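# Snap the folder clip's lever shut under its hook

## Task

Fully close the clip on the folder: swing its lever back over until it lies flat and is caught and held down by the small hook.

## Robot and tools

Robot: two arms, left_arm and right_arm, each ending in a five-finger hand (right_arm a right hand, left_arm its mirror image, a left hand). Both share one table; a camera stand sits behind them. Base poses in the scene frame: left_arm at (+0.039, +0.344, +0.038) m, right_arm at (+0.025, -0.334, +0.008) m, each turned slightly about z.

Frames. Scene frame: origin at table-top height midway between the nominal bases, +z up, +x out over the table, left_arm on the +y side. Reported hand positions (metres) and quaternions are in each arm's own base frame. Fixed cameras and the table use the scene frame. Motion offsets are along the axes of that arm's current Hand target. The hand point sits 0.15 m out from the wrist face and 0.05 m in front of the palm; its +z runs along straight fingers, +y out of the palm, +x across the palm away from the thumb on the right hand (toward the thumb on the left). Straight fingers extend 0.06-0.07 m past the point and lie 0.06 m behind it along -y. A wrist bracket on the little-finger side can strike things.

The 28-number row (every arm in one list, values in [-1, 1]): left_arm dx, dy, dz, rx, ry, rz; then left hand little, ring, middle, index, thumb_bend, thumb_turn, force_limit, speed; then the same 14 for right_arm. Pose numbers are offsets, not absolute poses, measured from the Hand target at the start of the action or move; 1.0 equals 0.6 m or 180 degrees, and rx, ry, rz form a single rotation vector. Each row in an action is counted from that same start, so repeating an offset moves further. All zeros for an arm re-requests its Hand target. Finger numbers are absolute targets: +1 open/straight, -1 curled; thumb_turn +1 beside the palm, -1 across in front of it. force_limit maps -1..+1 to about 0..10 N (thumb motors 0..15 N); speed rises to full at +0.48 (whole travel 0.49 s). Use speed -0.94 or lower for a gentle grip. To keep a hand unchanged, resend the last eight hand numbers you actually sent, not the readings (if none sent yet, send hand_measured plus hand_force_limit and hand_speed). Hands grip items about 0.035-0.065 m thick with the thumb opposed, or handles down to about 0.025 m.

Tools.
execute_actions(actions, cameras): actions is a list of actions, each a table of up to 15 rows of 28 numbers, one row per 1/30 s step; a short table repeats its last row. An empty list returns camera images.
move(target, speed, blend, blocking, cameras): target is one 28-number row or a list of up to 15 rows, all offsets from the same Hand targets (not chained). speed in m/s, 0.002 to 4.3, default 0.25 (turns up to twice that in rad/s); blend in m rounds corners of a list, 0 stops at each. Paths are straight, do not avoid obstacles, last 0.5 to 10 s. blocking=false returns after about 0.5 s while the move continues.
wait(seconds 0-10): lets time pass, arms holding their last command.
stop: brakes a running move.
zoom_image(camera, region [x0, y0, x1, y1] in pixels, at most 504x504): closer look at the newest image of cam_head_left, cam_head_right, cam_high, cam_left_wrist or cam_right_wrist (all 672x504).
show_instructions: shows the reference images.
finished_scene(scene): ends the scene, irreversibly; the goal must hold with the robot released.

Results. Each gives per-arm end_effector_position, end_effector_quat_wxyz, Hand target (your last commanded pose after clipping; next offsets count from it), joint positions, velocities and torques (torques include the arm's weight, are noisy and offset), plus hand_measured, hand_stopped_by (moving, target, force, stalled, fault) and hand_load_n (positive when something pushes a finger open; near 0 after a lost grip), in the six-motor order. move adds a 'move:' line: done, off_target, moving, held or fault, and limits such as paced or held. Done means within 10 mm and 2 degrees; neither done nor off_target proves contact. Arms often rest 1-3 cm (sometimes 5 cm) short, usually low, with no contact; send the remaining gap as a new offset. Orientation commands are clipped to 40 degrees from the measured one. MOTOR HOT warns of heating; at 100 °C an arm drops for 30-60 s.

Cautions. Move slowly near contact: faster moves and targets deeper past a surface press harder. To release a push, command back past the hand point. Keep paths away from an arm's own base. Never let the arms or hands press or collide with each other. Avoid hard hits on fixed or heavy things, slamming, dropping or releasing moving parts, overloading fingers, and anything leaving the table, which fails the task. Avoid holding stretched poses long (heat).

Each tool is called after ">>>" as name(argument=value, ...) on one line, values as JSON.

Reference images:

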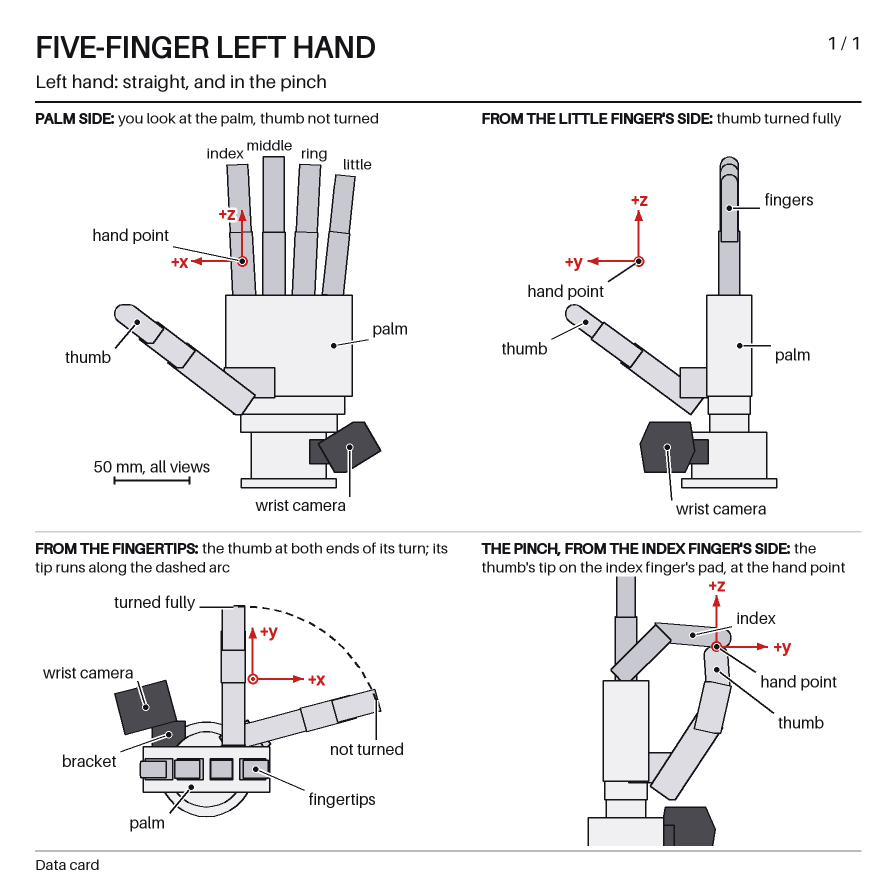

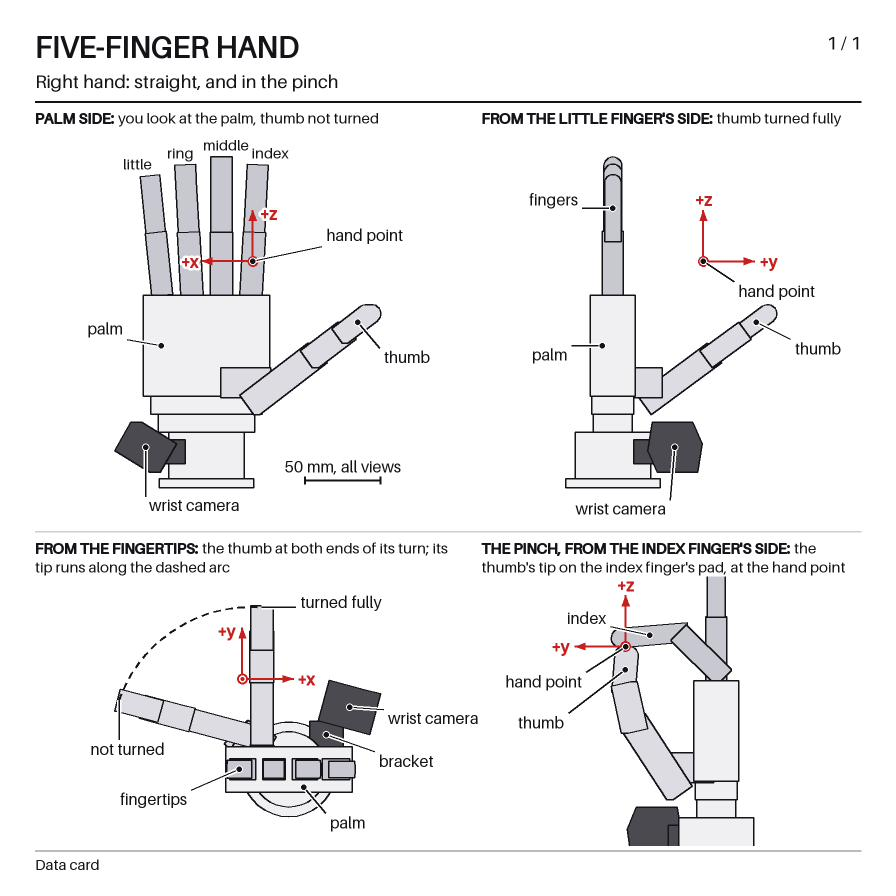

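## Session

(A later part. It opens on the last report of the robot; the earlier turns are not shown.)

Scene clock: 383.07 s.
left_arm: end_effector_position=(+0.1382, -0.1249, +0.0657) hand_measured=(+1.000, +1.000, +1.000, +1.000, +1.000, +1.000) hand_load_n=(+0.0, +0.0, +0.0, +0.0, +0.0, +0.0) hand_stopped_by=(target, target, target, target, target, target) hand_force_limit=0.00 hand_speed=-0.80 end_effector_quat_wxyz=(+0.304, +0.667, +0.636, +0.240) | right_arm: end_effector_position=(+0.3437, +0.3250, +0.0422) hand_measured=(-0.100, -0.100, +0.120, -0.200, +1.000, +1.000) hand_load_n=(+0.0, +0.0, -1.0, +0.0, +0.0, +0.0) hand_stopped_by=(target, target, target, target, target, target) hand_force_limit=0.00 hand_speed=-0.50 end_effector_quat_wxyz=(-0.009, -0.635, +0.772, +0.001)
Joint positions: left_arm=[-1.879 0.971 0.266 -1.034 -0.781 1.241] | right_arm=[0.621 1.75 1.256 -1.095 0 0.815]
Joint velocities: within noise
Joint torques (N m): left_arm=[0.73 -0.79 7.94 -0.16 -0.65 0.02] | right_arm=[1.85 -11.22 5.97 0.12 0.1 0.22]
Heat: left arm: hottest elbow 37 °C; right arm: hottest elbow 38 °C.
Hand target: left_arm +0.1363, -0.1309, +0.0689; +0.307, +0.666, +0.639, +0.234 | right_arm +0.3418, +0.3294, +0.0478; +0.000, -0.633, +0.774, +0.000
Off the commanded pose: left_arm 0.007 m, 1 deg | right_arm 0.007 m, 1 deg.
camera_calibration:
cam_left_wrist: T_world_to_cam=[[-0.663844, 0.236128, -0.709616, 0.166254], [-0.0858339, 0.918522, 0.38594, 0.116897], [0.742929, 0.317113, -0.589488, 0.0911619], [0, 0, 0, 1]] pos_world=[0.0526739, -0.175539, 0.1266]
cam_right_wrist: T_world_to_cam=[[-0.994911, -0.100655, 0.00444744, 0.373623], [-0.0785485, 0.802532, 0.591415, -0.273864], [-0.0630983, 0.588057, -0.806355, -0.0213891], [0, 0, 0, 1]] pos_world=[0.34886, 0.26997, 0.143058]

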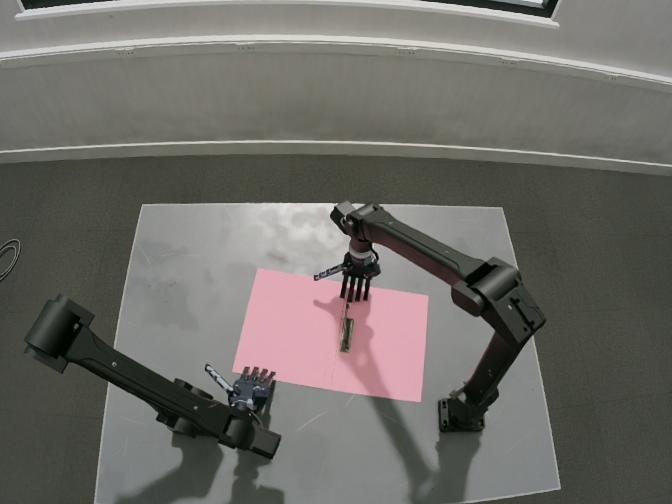

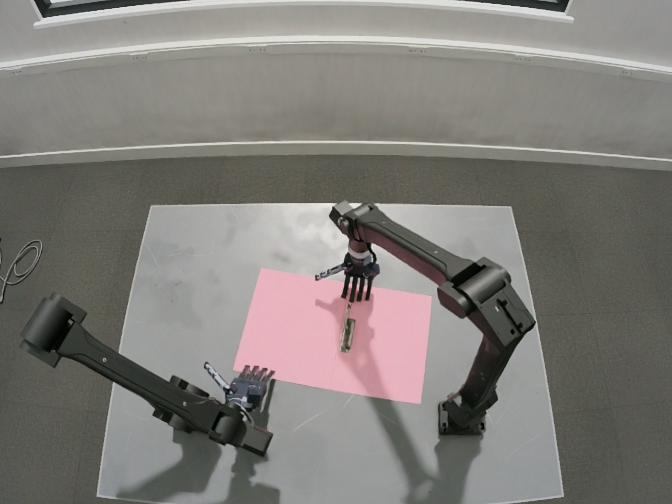

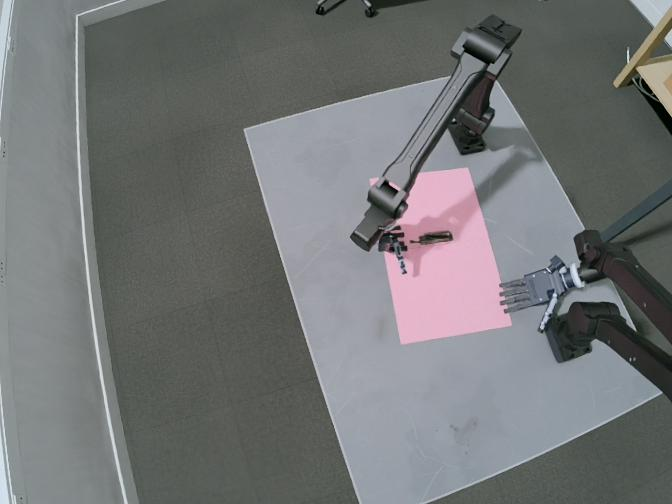

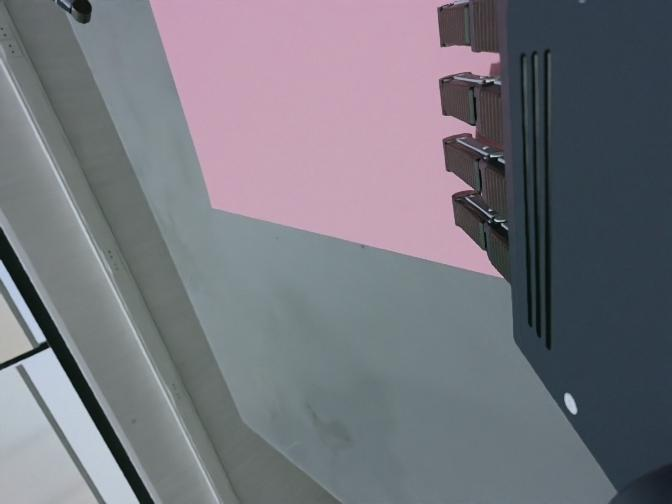

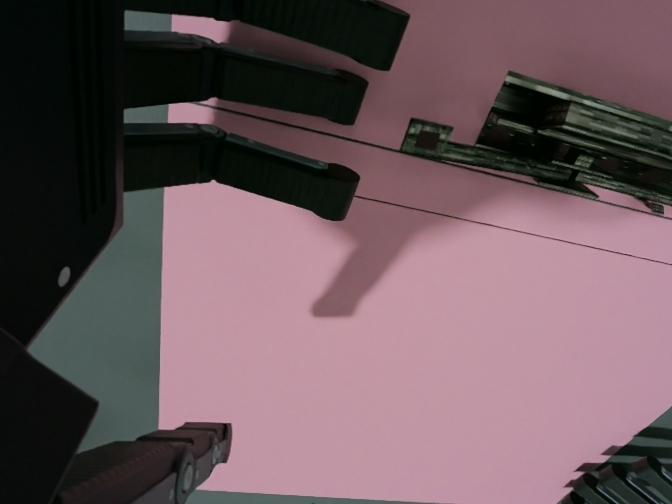

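>>> move(target=[0.0052,-0.0235,0.0468,0,0,0,1,1,1,1,1,1,0,-0.8,0,0,-0.0167,0,0,0,-0.1,-0.1,0.12,-0.2,1,1,0,-0.5], cameras=["cam_high","cam_head_left","cam_left_wrist","cam_right_wrist"], speed=0.06)

>>> zoom_image(camera="cam_head_left", region=[190, 330, 290, 430])

Scene clock: 391.90 s.
left_arm: end_effector_position=(+0.1443, -0.1397, +0.0558) hand_measured=(+1.000, +1.000, +1.000, +1.000, +1.000, +1.000) hand_load_n=(+0.0, +0.0, -7.5, +0.0, +0.0, +0.0) hand_stopped_by=(target, target, target, target, target, target) hand_force_limit=0.00 hand_speed=-0.80 end_effector_quat_wxyz=(+0.323, +0.664, +0.632, +0.236) | right_arm: end_effector_position=(+0.3424, +0.3241, +0.0425) hand_measured=(-0.100, -0.100, +0.120, -0.200, +1.000, +1.000) hand_load_n=(+0.0, +0.0, +0.0, -0.5, +0.0, +0.0) hand_stopped_by=(target, target, target, target, target, target) hand_force_limit=0.00 hand_speed=-0.50 end_effector_quat_wxyz=(-0.012, -0.635, +0.772, +0.001)
Joint positions: left_arm=[-1.836 1.039 0.251 -0.876 -0.819 1.315] | right_arm=[0.621 1.749 1.256 -1.101 0 0.815]
Joint torques (N m): left_arm=[1.38 -0.09 3.7 1.28 0.42 0.02] | right_arm=[1.85 -12.1 6.93 -0.55 0.11 0.23]
Heat: left arm: hottest elbow 37 °C; right arm: hottest elbow 38 °C.
Hand target: left_arm +0.1463, -0.1309, +0.0389; +0.307, +0.666, +0.639, +0.234 | right_arm +0.3418, +0.3294, +0.0577; +0.001, -0.633, +0.774, +0.000
Off the commanded pose: left_arm 0.019 m, 2 deg | right_arm 0.016 m, 1 deg.
move: off_target (left_arm, right_arm)
camera_calibration:
cam_left_wrist: T_world_to_cam=[[-0.643752, 0.222291, -0.732236, 0.163202], [-0.0830777, 0.930921, 0.355647, 0.137804], [0.760711, 0.289781, -0.580815, 0.0785487], [0, 0, 0, 1]] pos_world=[0.0567571, -0.187325, 0.116115]
cam_right_wrist: T_world_to_cam=[[-0.994886, -0.100567, 0.0093972, 0.371923], [-0.0757563, 0.80449, 0.589115, -0.274916], [-0.0668053, 0.585391, -0.807994, -0.0184493], [0, 0, 0, 1]] pos_world=[0.347962, 0.269371, 0.143556]
Images, in order (width x height): cam_head_left 672x504, cam_high 672x504, cam_left_wrist 672x504, cam_right_wrist 672x504.

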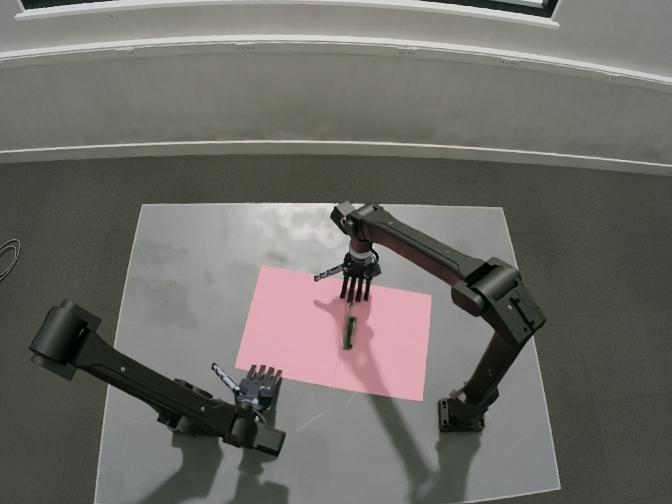

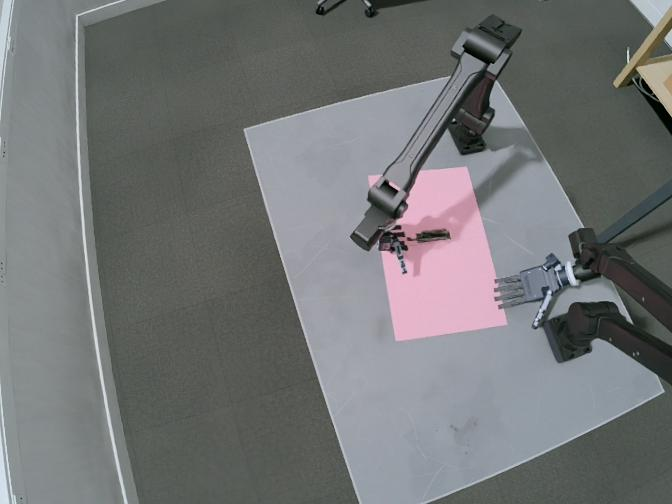

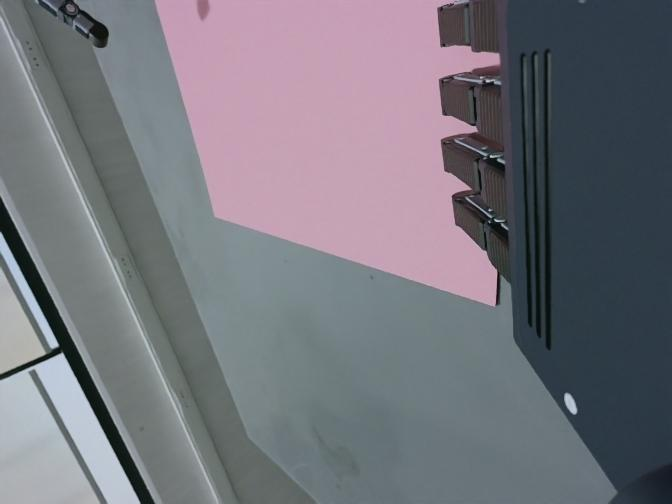

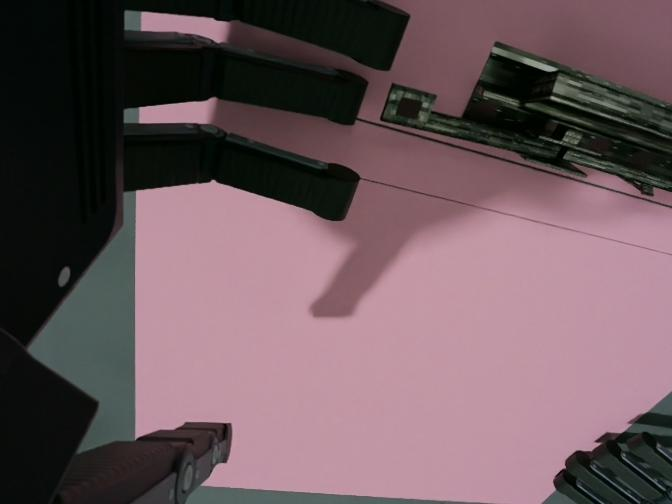

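Scaled by 5.040 from the camera's 672x504 image, which has a finer 960x720 frame.

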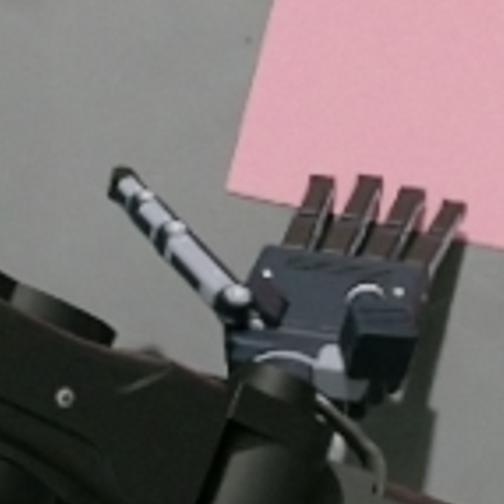

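>>> zoom_image(camera="cam_right_wrist", region=[310, 30, 460, 180])

Scaled by 3.360 from the camera's 672x504 image, which has a finer 960x720 frame.

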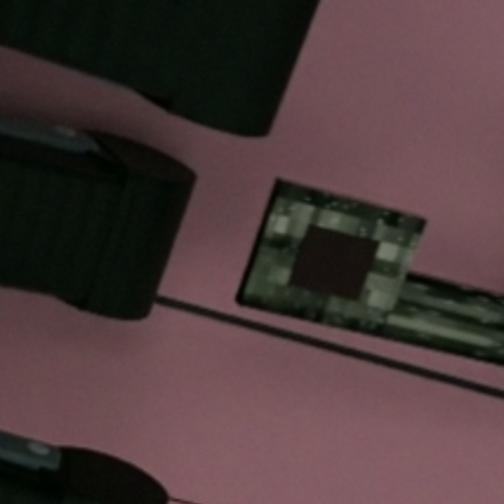

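>>> move(target=[0,0,0,0,0,0,1,1,1,1,1,1,0,-0.8,0.0117,0.0332,0.0195,0,0,0,-0.1,-0.1,0.12,-0.2,1,1,0,-0.5], cameras=["cam_right_wrist"], speed=0.05)

>>> zoom_image(camera="cam_right_wrist", region=[310, 30, 460, 180])

Scene clock: 410.07 s.
left_arm: end_effector_position=(+0.1447, -0.1399, +0.0558) hand_measured=(+1.000, +1.000, +1.000, +1.000, +1.000, +1.000) hand_load_n=(+0.0, +0.0, -7.5, +0.0, +0.0, +0.0) hand_stopped_by=(target, target, target, target, target, target) hand_force_limit=0.00 hand_speed=-0.80 end_effector_quat_wxyz=(+0.323, +0.664, +0.632, +0.236) | right_arm: end_effector_position=(+0.3250, +0.3225, +0.0413) hand_measured=(-0.100, -0.100, +0.120, -0.200, +1.000, +1.000) hand_load_n=(+0.0, +0.0, -1.5, +0.0, +0.0, +0.0) hand_stopped_by=(target, target, target, target, target, target) hand_force_limit=0.00 hand_speed=-0.50 end_effector_quat_wxyz=(-0.009, -0.635, +0.773, +0.001)
Joint positions: left_arm=[-1.833 1.039 0.251 -0.874 -0.819 1.318] | right_arm=[0.639 1.712 1.2 -1.077 0 0.835]
Joint torques (N m): left_arm=[1.49 -0.03 3.66 1.32 0.42 0.02] | right_arm=[1.85 -10.75 5.46 0.29 0.11 0.21]
Heat: left arm: hottest elbow 36 °C; right arm: hottest elbow 39 °C.
Hand target: left_arm +0.1463, -0.1308, +0.0389; +0.307, +0.666, +0.639, +0.234 | right_arm +0.3209, +0.3264, +0.0460; +0.000, -0.633, +0.774, +0.000
Off the commanded pose: left_arm 0.019 m, 2 deg | right_arm 0.007 m, 1 deg.
move: off_target (left_arm)
camera_calibration:
cam_right_wrist: T_world_to_cam=[[-0.995035, -0.0994728, 0.00329752, 0.354449], [-0.0782524, 0.802378, 0.591663, -0.272762], [-0.0615003, 0.588468, -0.806178, -0.0225202], [0, 0, 0, 1]] pos_world=[0.32996, 0.267369, 0.142059]
Images, in order (width x height): cam_right_wrist 672x504.

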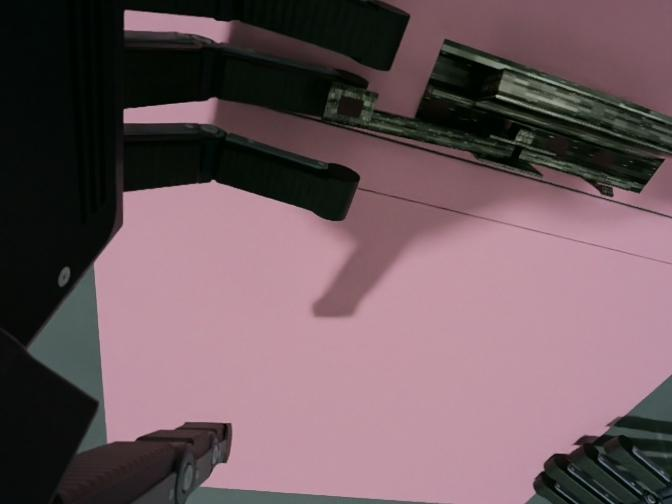

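Scaled by 3.360 from the camera's 672x504 image, which has a finer 960x720 frame.

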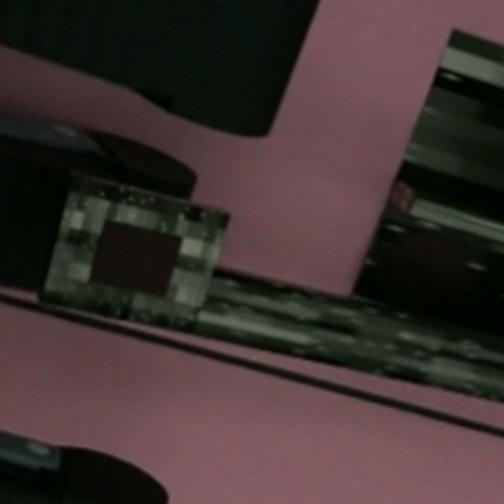

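>>> move(target=[[0,0,0,0,0,0,1,1,1,1,1,1,0,-0.8,-0.0025,-0.0077,-0.0485,0,0,0,-0.1,-0.1,0.12,-0.2,1,1,0,-0.5],[0,0,0,0,0,0,1,1,1,1,1,1,0,-0.8,-0.0013,0.0112,-0.0878,0,0,0,-0.1,-0.1,0.12,-0.2,1,1,0,-0.5]], cameras=["cam_right_wrist","cam_head_left"], speed=0.06, blend=[0.02,0])

>>> zoom_image(camera="cam_right_wrist", region=[250, 0, 600, 260])

Scene clock: 438.00 s.
left_arm: end_effector_position=(+0.1447, -0.1400, +0.0559) hand_measured=(+1.000, +1.000, +1.000, +1.000, +1.000, +1.000) hand_load_n=(+0.0, -0.5, -7.5, +0.0, +0.0, +0.0) hand_stopped_by=(target, target, target, target, target, target) hand_force_limit=0.00 hand_speed=-0.80 end_effector_quat_wxyz=(+0.323, +0.664, +0.632, +0.236) | right_arm: end_effector_position=(+0.3008, +0.3132, +0.0722) hand_measured=(-0.100, -0.100, +0.120, -0.200, +1.000, +1.000) hand_load_n=(+0.0, +0.0, +0.0, +0.0, +0.0, +0.0) hand_stopped_by=(target, target, target, target, target, target) hand_force_limit=0.00 hand_speed=-0.50 end_effector_quat_wxyz=(-0.031, -0.635, +0.772, +0.001)
Joint positions: left_arm=[-1.833 1.039 0.251 -0.874 -0.819 1.319] | right_arm=[0.655 1.645 1.2 -1.187 0 0.848]
Joint torques (N m): left_arm=[1.38 -0.03 3.66 1.31 0.42 0.03] | right_arm=[1.73 -10.52 10.77 -0.68 0.06 0.27]
Heat: left arm: hottest elbow 35 °C; right arm: hottest elbow 38 °C.
Hand target: left_arm +0.1463, -0.1309, +0.0389; +0.307, +0.666, +0.639, +0.234 | right_arm +0.3143, +0.3285, +0.0986; +0.000, -0.633, +0.774, +0.000
Off the commanded pose: left_arm 0.019 m, 2 deg | right_arm 0.033 m, 4 deg.
move: off_target (left_arm, right_arm); blend cut to 0.0131 m at target 1
camera_calibration:
cam_right_wrist: T_world_to_cam=[[-0.994041, -0.101211, 0.040489, 0.326973], [-0.0599661, 0.817884, 0.57225, -0.294517], [-0.0910331, 0.566412, -0.819079, 0.0231217], [0, 0, 0, 1]] pos_world=[0.309469, 0.260877, 0.174237]
Images, in order (width x height): cam_head_left 672x504, cam_right_wrist 672x504.

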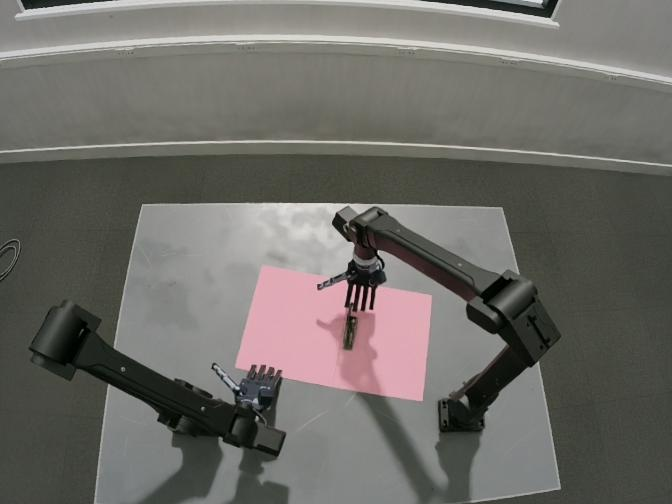

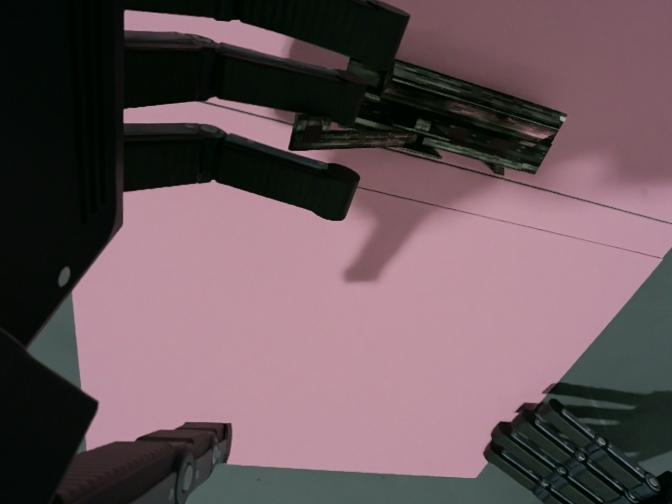

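Scaled by 1.440 from the camera's 672x504 image, which has a finer 960x720 frame.

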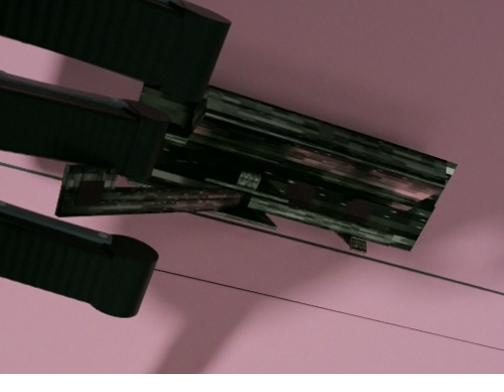

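>>> move(target=[[0,0,0,0,0,0,1,1,1,1,1,1,0,-0.8,-0.023,-0.0058,0.0067,0,0,0,-0.1,-0.1,0.12,-0.2,1,1,0,-0.5],[0,0,0,0,0,0,1,1,1,1,1,1,0,-0.8,-0.023,-0.0058,-0.019,0,0,0,-0.1,-0.1,0.12,-0.2,1,1,0,-0.5]], cameras=["cam_right_wrist"], speed=0.06)

>>> zoom_image(camera="cam_right_wrist", region=[250, 0, 600, 260])

Scene clock: 468.07 s.
left_arm: end_effector_position=(+0.1449, -0.1401, +0.0558) hand_measured=(+1.000, +1.000, +1.000, +1.000, +1.000, +1.000) hand_load_n=(+0.0, +0.0, -8.0, +0.0, +0.0, +0.0) hand_stopped_by=(target, target, target, target, target, target) hand_force_limit=0.00 hand_speed=-0.80 end_effector_quat_wxyz=(+0.323, +0.663, +0.633, +0.236) | right_arm: end_effector_position=(+0.3080, +0.3255, +0.0909) hand_measured=(-0.100, -0.100, +0.120, -0.200, +1.000, +1.000) hand_load_n=(+0.0, +0.0, +0.5, +0.0, +0.0, +0.0) hand_stopped_by=(target, target, target, target, target, target) hand_force_limit=0.00 hand_speed=-0.50 end_effector_quat_wxyz=(-0.022, -0.635, +0.772, +0.001)
Joint positions: left_arm=[-1.831 1.039 0.251 -0.871 -0.82 1.319] | right_arm=[0.667 1.645 1.255 -1.225 0 0.861]
Joint torques (N m): left_arm=[1.32 -0.03 3.64 1.25 0.45 0.04] | right_arm=[1.67 -9.35 11.33 -0.64 0.07 0.26]
Heat: left arm: hottest elbow 34 °C; right arm: hottest elbow 43 °C.
Hand target: left_arm +0.1463, -0.1309, +0.0389; +0.307, +0.666, +0.639, +0.234 | right_arm +0.3205, +0.3413, +0.1100; +0.000, -0.633, +0.774, +0.000
Off the commanded pose: left_arm 0.019 m, 2 deg | right_arm 0.028 m, 3 deg.
move: off_target (left_arm, right_arm)
camera_calibration:
cam_right_wrist: T_world_to_cam=[[-0.994615, -0.100414, 0.0256358, 0.335862], [-0.0670618, 0.812203, 0.579507, -0.311507], [-0.0790124, 0.574668, -0.814564, 0.0253333], [0, 0, 0, 1]] pos_world=[0.315165, 0.272174, 0.192546]
Images, in order (width x height): cam_right_wrist 672x504.

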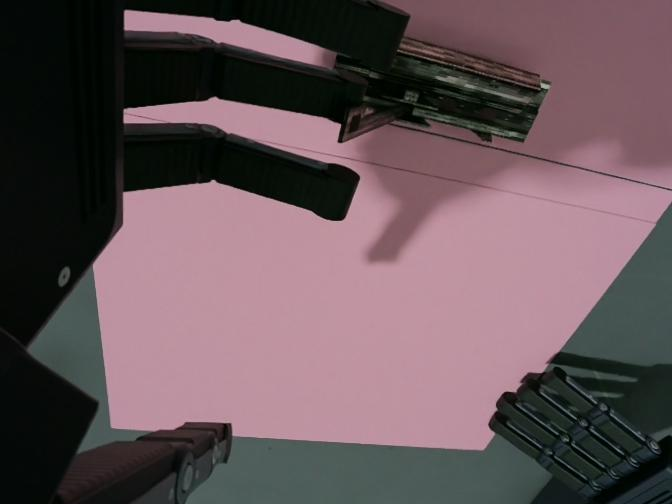

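Scaled by 1.440 from the camera's 672x504 image, which has a finer 960x720 frame.

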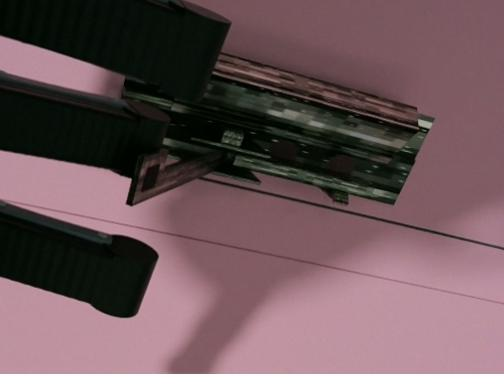

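>>> move(target=[0,0,0,0,0,0,1,1,1,1,1,1,0,-0.8,0.0128,0.0725,0.011,0,0,0,-0.1,-0.1,0.12,-0.2,1,1,0,-0.5], cameras=["cam_right_wrist"], speed=0.06)

>>> zoom_image(camera="cam_right_wrist", region=[250, 0, 600, 260])

Scene clock: 497.97 s.
left_arm: end_effector_position=(+0.1449, -0.1401, +0.0558) hand_measured=(+1.000, +1.000, +1.000, +1.000, +1.000, +1.000) hand_load_n=(+0.0, +0.0, -8.0, +0.0, +0.0, +0.0) hand_stopped_by=(target, target, target, target, target, target) hand_force_limit=0.00 hand_speed=-0.80 end_effector_quat_wxyz=(+0.323, +0.663, +0.633, +0.236) | right_arm: end_effector_position=(+0.2778, +0.3388, +0.0948) hand_measured=(-0.100, -0.100, +0.120, -0.200, +1.000, +1.000) hand_load_n=(+0.5, +0.0, +0.0, +0.0, +0.0, +0.0) hand_stopped_by=(target, target, target, target, target, target) hand_force_limit=0.00 hand_speed=-0.50 end_effector_quat_wxyz=(-0.015, -0.636, +0.772, -0.001)
Joint positions: left_arm=[-1.831 1.039 0.251 -0.871 -0.82 1.319] | right_arm=[0.732 1.596 1.207 -1.212 0 0.924]
Joint torques (N m): left_arm=[1.26 -0.03 3.64 1.26 0.45 0.03] | right_arm=[1.67 -10.52 6.28 0.29 0.11 0.22]
Heat: left arm: hottest elbow 33 °C; right arm: hottest elbow 47 °C.
Hand target: left_arm +0.1463, -0.1309, +0.0389; +0.307, +0.666, +0.639, +0.234 | right_arm +0.2763, +0.3424, +0.1033; +0.000, -0.633, +0.774, +0.000
Off the commanded pose: left_arm 0.019 m, 2 deg | right_arm 0.009 m, 2 deg.
move: off_target (left_arm)
camera_calibration:
cam_right_wrist: T_world_to_cam=[[-0.994571, -0.103254, 0.0129603, 0.309183], [-0.0762562, 0.807874, 0.584401, -0.323048], [-0.070812, 0.58024, -0.811362, 0.0140153], [0, 0, 0, 1]] pos_world=[0.283862, 0.284774, 0.196154]
Images, in order (width x height): cam_right_wrist 672x504.

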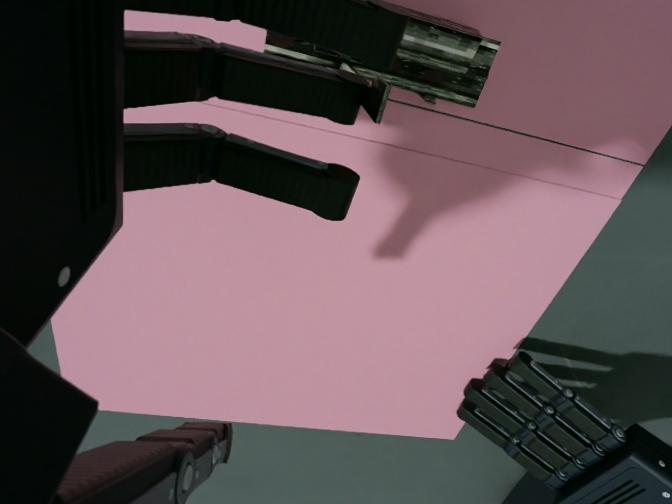

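Scaled by 1.440 from the camera's 672x504 image, which has a finer 960x720 frame.

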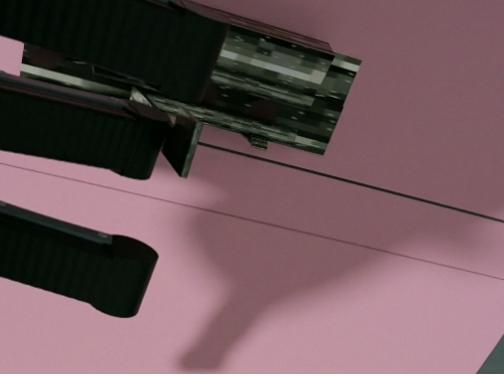

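>>> move(target=[[0,0,0,0,0,0,1,1,1,1,1,1,0,-0.8,0.0035,0.03,0.0013,0,0,0,-0.1,-0.1,0.12,-0.2,1,1,0,-0.5],[0,0,0,0,0,0,1,1,1,1,1,1,0,-0.8,0.0073,0.065,0.0275,0,0,0,-0.1,-0.1,0.12,-0.2,1,1,0,-0.5]], cameras=["cam_right_wrist","cam_head_left"], speed=0.06, blend=[0.01,0])

>>> zoom_image(camera="cam_right_wrist", region=[250, 0, 600, 260])

Scene clock: 518.70 s.
left_arm: end_effector_position=(+0.1449, -0.1401, +0.0558) hand_measured=(+1.000, +1.000, +1.000, +1.000, +1.000, +1.000) hand_load_n=(+0.0, +0.0, -8.0, +0.0, +0.0, +0.0) hand_stopped_by=(target, target, target, target, target, target) hand_force_limit=0.00 hand_speed=-0.80 end_effector_quat_wxyz=(+0.323, +0.663, +0.633, +0.236) | right_arm: end_effector_position=(+0.2417, +0.3417, +0.0816) hand_measured=(-0.100, -0.100, +0.120, -0.200, +1.000, +1.000) hand_load_n=(+0.0, +0.0, -0.5, +0.0, +0.0, +0.0) hand_stopped_by=(target, target, target, target, target, target) hand_force_limit=0.00 hand_speed=-0.50 end_effector_quat_wxyz=(-0.011, -0.635, +0.773, -0.002)
Joint positions: left_arm=[-1.831 1.039 0.251 -0.871 -0.82 1.319] | right_arm=[0.796 1.545 1.11 -1.157 0.002 0.992]
Joint torques (N m): left_arm=[1.26 -0.09 3.67 1.22 0.45 0.03] | right_arm=[2.02 -9.52 5.93 0.29 0.02 0.23]
Heat: left arm: hottest elbow 33 °C; right arm: hottest elbow 43 °C.
Hand target: left_arm +0.1463, -0.1309, +0.0389; +0.307, +0.666, +0.639, +0.234 | right_arm +0.2374, +0.3459, +0.0870; +0.001, -0.633, +0.774, +0.000
Off the commanded pose: left_arm 0.019 m, 2 deg | right_arm 0.008 m, 1 deg.
move: off_target (left_arm); blend cut to 0.0091 m at target 1
camera_calibration:
cam_right_wrist: T_world_to_cam=[[-0.995032, -0.0994604, 0.00434442, 0.273322], [-0.078055, 0.806486, 0.586078, -0.319611], [-0.0617952, 0.582827, -0.810243, -0.00415939], [0, 0, 0, 1]] pos_world=[0.24676, 0.287371, 0.182759]
Images, in order (width x height): cam_head_left 672x504, cam_right_wrist 672x504.

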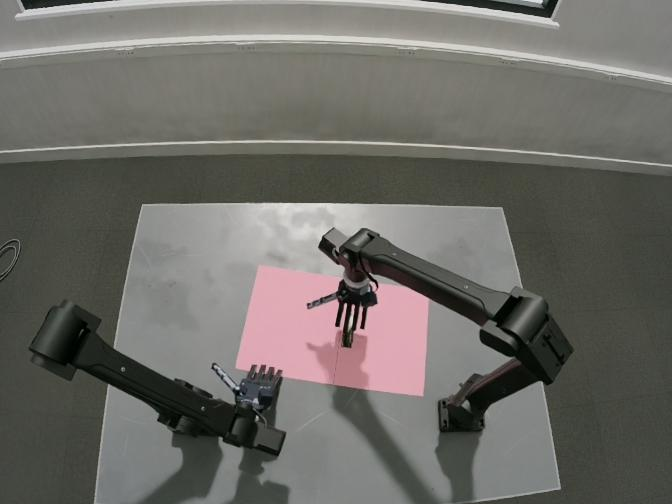

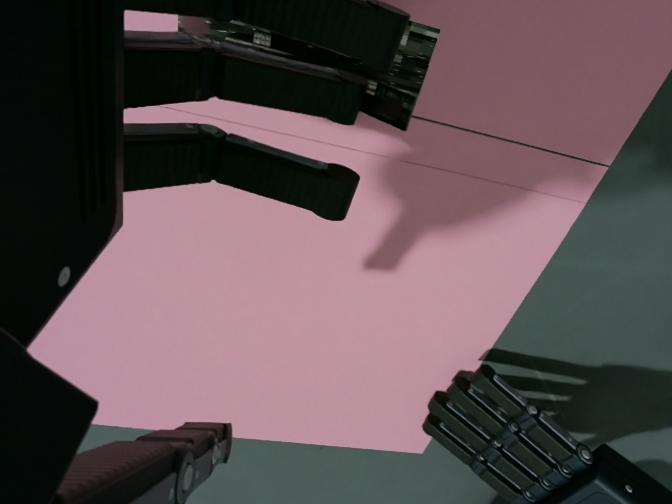

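Scaled by 1.440 from the camera's 672x504 image, which has a finer 960x720 frame.

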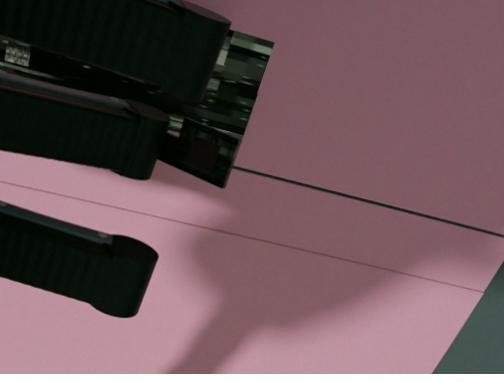

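>>> move(target=[[0,0,0,0,0,0,1,1,1,1,1,1,0,-0.8,-0.0142,-0.0185,-0.1383,0,0,0,-0.1,-0.1,0.12,-0.2,1,1,0,-0.5],[0,0,0,0,0,0,1,1,1,1,1,1,0,-0.8,0.0122,0.1287,-0.1033,0,0,0,1,1,1,1,1,1,0,0]], cameras=["cam_right_wrist","cam_high"], speed=0.12, blend=[0.015,0])

>>> zoom_image(camera="cam_right_wrist", region=[120, 0, 370, 180])

Scene clock: 543.87 s.
left_arm: end_effector_position=(+0.1450, -0.1402, +0.0559) hand_measured=(+1.000, +1.000, +1.000, +1.000, +1.000, +1.000) hand_load_n=(+0.0, +0.0, -8.0, -0.5, +0.0, +0.0) hand_stopped_by=(target, target, target, target, target, target) hand_force_limit=0.00 hand_speed=-0.80 end_effector_quat_wxyz=(+0.323, +0.663, +0.632, +0.236) | right_arm: end_effector_position=(+0.1618, +0.3526, +0.1432) hand_measured=(+1.000, +1.000, +1.000, +1.000, +1.000, +1.000) hand_load_n=(+0.0, +0.0, +0.0, +0.0, +0.0, +0.0) hand_stopped_by=(target, target, target, target, target, target) hand_force_limit=0.00 hand_speed=0.00 end_effector_quat_wxyz=(-0.012, -0.636, +0.772, -0.003)
Joint positions: left_arm=[-1.831 1.039 0.251 -0.871 -0.821 1.321] | right_arm=[0.967 1.381 1.106 -1.321 -0.001 1.159]
Joint torques (N m): left_arm=[1.32 -0.15 3.66 1.25 0.46 0.01] | right_arm=[1.26 -7.88 6.65 0.31 0.1 0.23]
Heat: left arm: hottest elbow 33 °C; right arm: hottest elbow 41 °C.
Hand target: left_arm +0.1464, -0.1308, +0.0390; +0.307, +0.666, +0.639, +0.234 | right_arm +0.1601, +0.3541, +0.1488; +0.000, -0.633, +0.774, +0.000
Off the commanded pose: left_arm 0.019 m, 2 deg | right_arm 0.006 m, 2 deg.
move: off_target (left_arm)
camera_calibration:
cam_right_wrist: T_world_to_cam=[[-0.994637, -0.103292, 0.00524408, 0.195722], [-0.080843, 0.808091, 0.583483, -0.370524], [-0.0645068, 0.57993, -0.812108, 0.0363138], [0, 0, 0, 1]] pos_world=[0.16706, 0.298574, 0.244659]
Images, in order (width x height): cam_high 672x504, cam_right_wrist 672x504.

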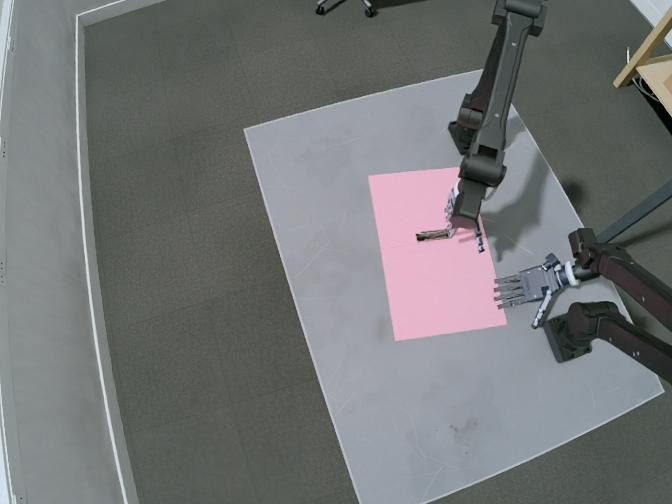

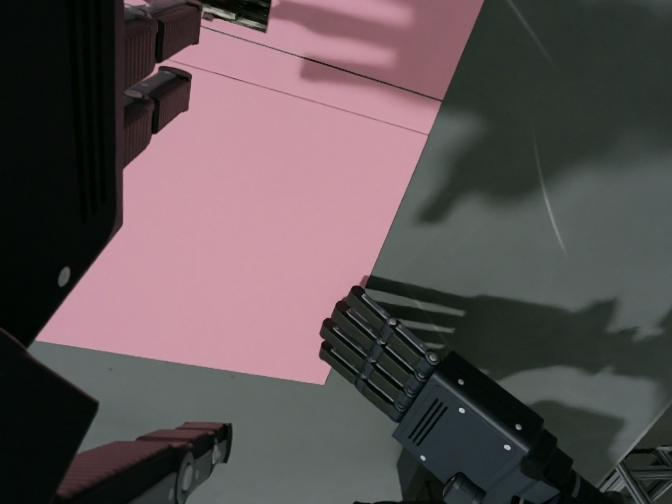

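Scaled by 2.016 from the camera's 672x504 image, which has a finer 960x720 frame.

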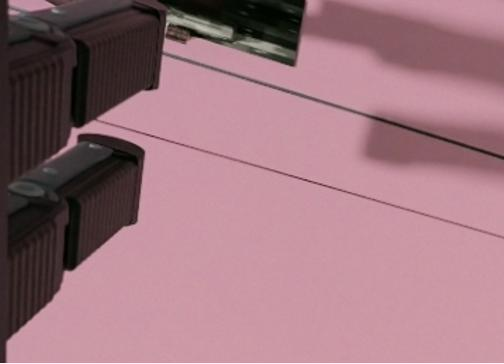

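>>> move(target=[0,0,0,0,0,0,1,1,1,1,1,1,0,-0.8,0.0327,-0.0066,0,0,0,0,1,1,1,1,1,1,0,0], speed=0.1, cameras=["cam_right_wrist","cam_high","cam_head_right"])

Scene clock: 566.50 s.
left_arm: end_effector_position=(+0.1450, -0.1402, +0.0559) hand_measured=(+1.000, +1.000, +1.000, +1.000, +1.000, +1.000) hand_load_n=(+0.0, +0.0, -7.5, +0.0, +0.0, +0.0) hand_stopped_by=(target, target, target, target, target, target) hand_force_limit=0.00 hand_speed=-0.80 end_effector_quat_wxyz=(+0.323, +0.663, +0.632, +0.236) | right_arm: end_effector_position=(+0.1583, +0.3372, +0.1442) hand_measured=(+1.000, +1.000, +1.000, +1.000, +1.000, +1.000) hand_load_n=(+0.0, +0.0, +0.0, +0.5, +0.0, +0.0) hand_stopped_by=(target, target, target, target, target, target) hand_force_limit=0.00 hand_speed=0.00 end_effector_quat_wxyz=(-0.010, -0.630, +0.776, -0.002)
Joint positions: left_arm=[-1.831 1.039 0.251 -0.871 -0.821 1.321] | right_arm=[0.951 1.336 1.065 -1.32 -0.001 1.158]
Joint torques (N m): left_arm=[1.32 -0.03 3.67 1.24 0.45 0.01] | right_arm=[0.32 -7.18 6.76 0.16 0.17 -0.01]
Heat: left arm: hottest elbow 33 °C; right arm: hottest elbow 40 °C.
Hand target: left_arm +0.1464, -0.1308, +0.0390; +0.307, +0.666, +0.639, +0.234 | right_arm +0.1601, +0.3340, +0.1488; +0.000, -0.633, +0.774, +0.000
Off the commanded pose: left_arm 0.019 m, 2 deg | right_arm 0.006 m, 1 deg.
move: off_target (left_arm)
camera_calibration:
cam_right_wrist: T_world_to_cam=[[-0.996104, -0.0881591, 0.00234451, 0.186179], [-0.0700498, 0.807079, 0.586273, -0.36068], [-0.0535775, 0.583825, -0.81011, 0.0423891], [0, 0, 0, 1]] pos_world=[0.162459, 0.282763, 0.24536]
Images, in order (width x height): cam_head_right 672x504, cam_high 672x504, cam_right_wrist 672x504.

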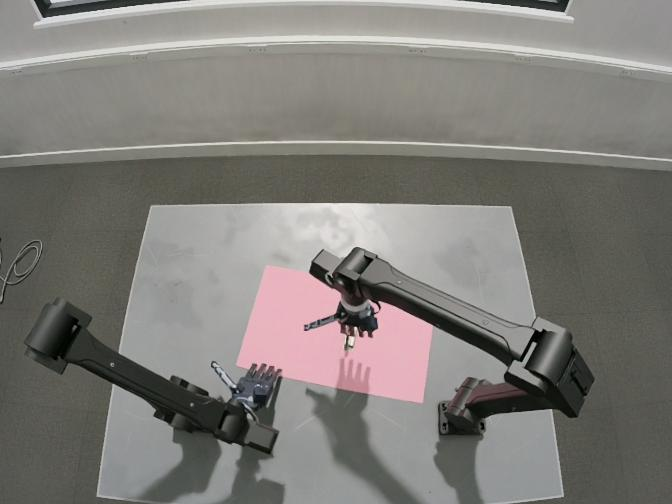

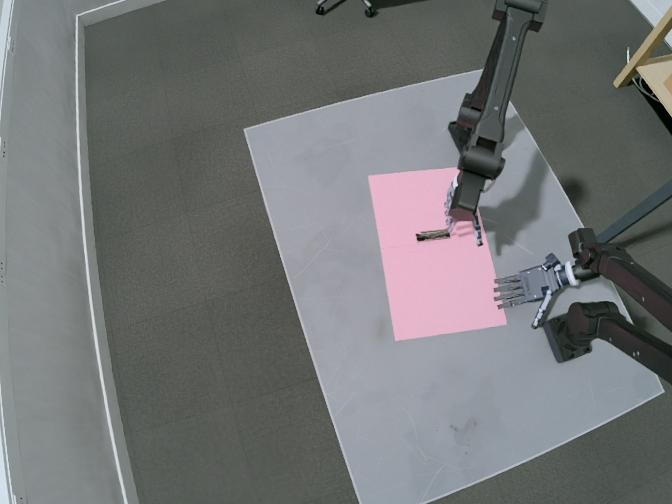

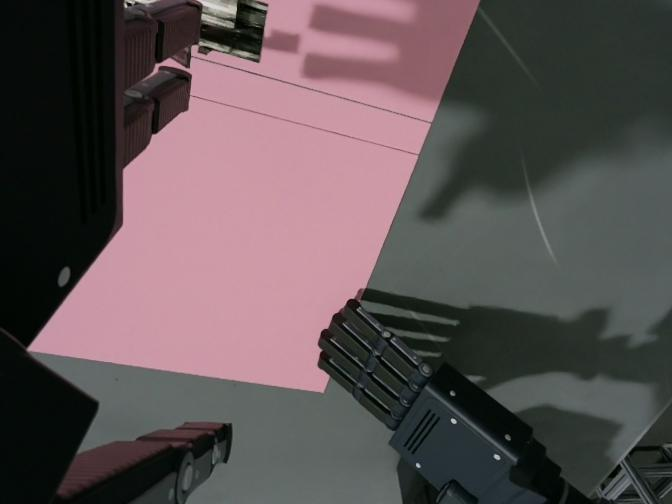

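>>> zoom_image(camera="cam_right_wrist", region=[100, 0, 340, 180])

>>> zoom_image(camera="cam_head_right", region=[290, 270, 420, 380])

>>> zoom_image(camera="cam_high", region=[390, 190, 510, 280])

Scaled by 2.100 from the camera's 672x504 image, which has a finer 960x720 frame.

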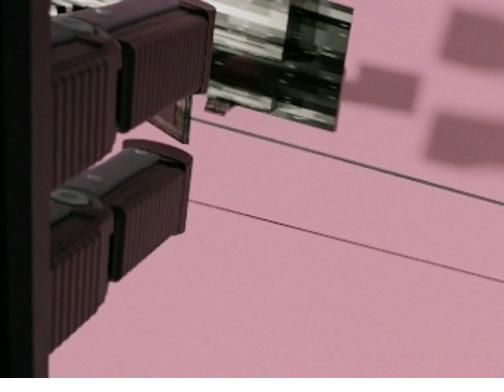

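Scaled by 3.877 from the camera's 672x504 image, which has a finer 960x720 frame.

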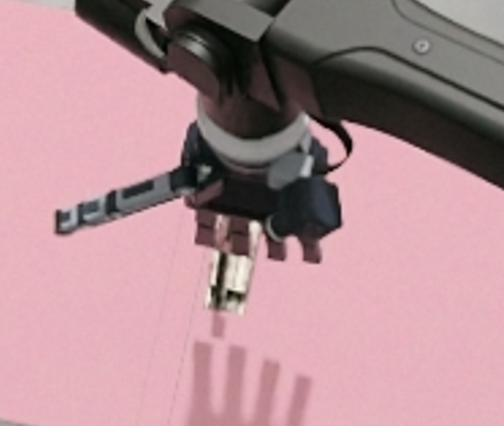

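Scaled by 4.200 from the camera's 672x504 image, which has a finer 960x720 frame.

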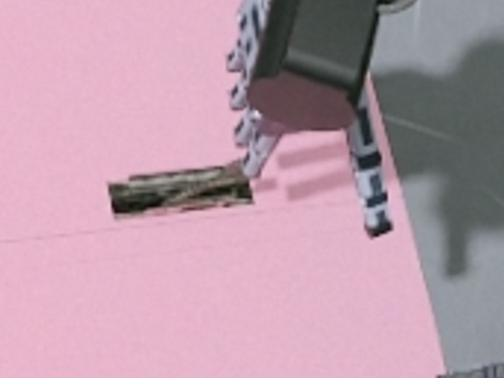

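>>> move(target=[0,0,0,0,0,0,1,1,1,1,1,1,0,-0.8,0.0555,-0.0622,0,0,0,0,1,1,1,1,1,1,0,0], speed=0.15, cameras=["cam_right_wrist"])

>>> zoom_image(camera="cam_right_wrist", region=[100, 0, 340, 180])

Scene clock: 602.60 s.
left_arm: end_effector_position=(+0.1450, -0.1402, +0.0559) hand_measured=(+1.000, +1.000, +1.000, +1.000, +1.000, +1.000) hand_load_n=(+0.0, +0.0, -7.5, +0.0, +0.0, +0.0) hand_stopped_by=(target, target, target, target, target, target) hand_force_limit=0.00 hand_speed=-0.80 end_effector_quat_wxyz=(+0.323, +0.663, +0.632, +0.236) | right_arm: end_effector_position=(+0.1902, +0.2972, +0.1444) hand_measured=(+1.000, +1.000, +1.000, +1.000, +1.000, +1.000) hand_load_n=(+0.0, +0.0, +0.0, +0.0, +0.0, +0.0) hand_stopped_by=(target, target, target, target, target, target) hand_force_limit=0.00 hand_speed=0.00 end_effector_quat_wxyz=(-0.009, -0.630, +0.777, -0.003)
Joint positions: left_arm=[-1.831 1.039 0.251 -0.871 -0.821 1.321] | right_arm=[0.812 1.306 1.038 -1.32 0.003 1.021]
Joint torques (N m): left_arm=[1.44 -0.09 3.66 1.24 0.45 0.02] | right_arm=[0.67 -6.95 6.69 0.08 0.01 -0.05]
Heat: left arm: hottest elbow 33 °C; right arm: hottest elbow 40 °C.
Hand target: left_arm +0.1464, -0.1308, +0.0390; +0.307, +0.666, +0.639, +0.234 | right_arm +0.1900, +0.2940, +0.1488; +0.000, -0.633, +0.774, +0.000
Off the commanded pose: left_arm 0.019 m, 2 deg | right_arm 0.006 m, 1 deg.
move: off_target (left_arm)
camera_calibration:
cam_right_wrist: T_world_to_cam=[[-0.996206, -0.0870219, -0.000523929, 0.214468], [-0.0707434, 0.806318, 0.587236, -0.326086], [-0.05068, 0.585046, -0.809415, 0.0665424], [0, 0, 0, 1]] pos_world=[0.193959, 0.242662, 0.245462]
Images, in order (width x height): cam_right_wrist 672x504.

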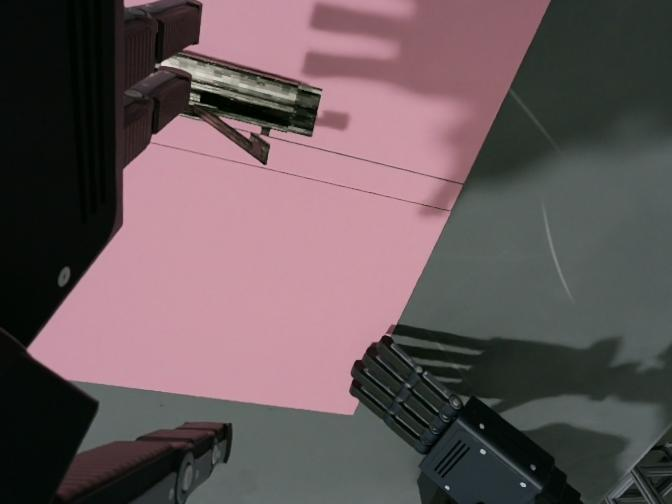

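Scaled by 2.100 from the camera's 672x504 image, which has a finer 960x720 frame.

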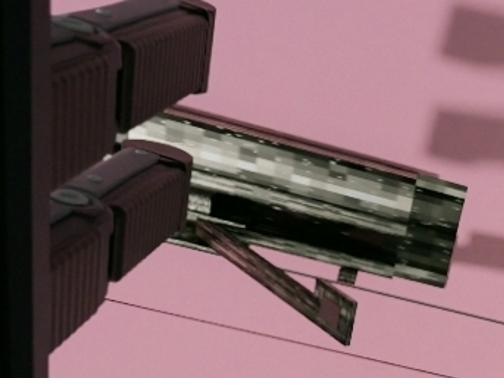

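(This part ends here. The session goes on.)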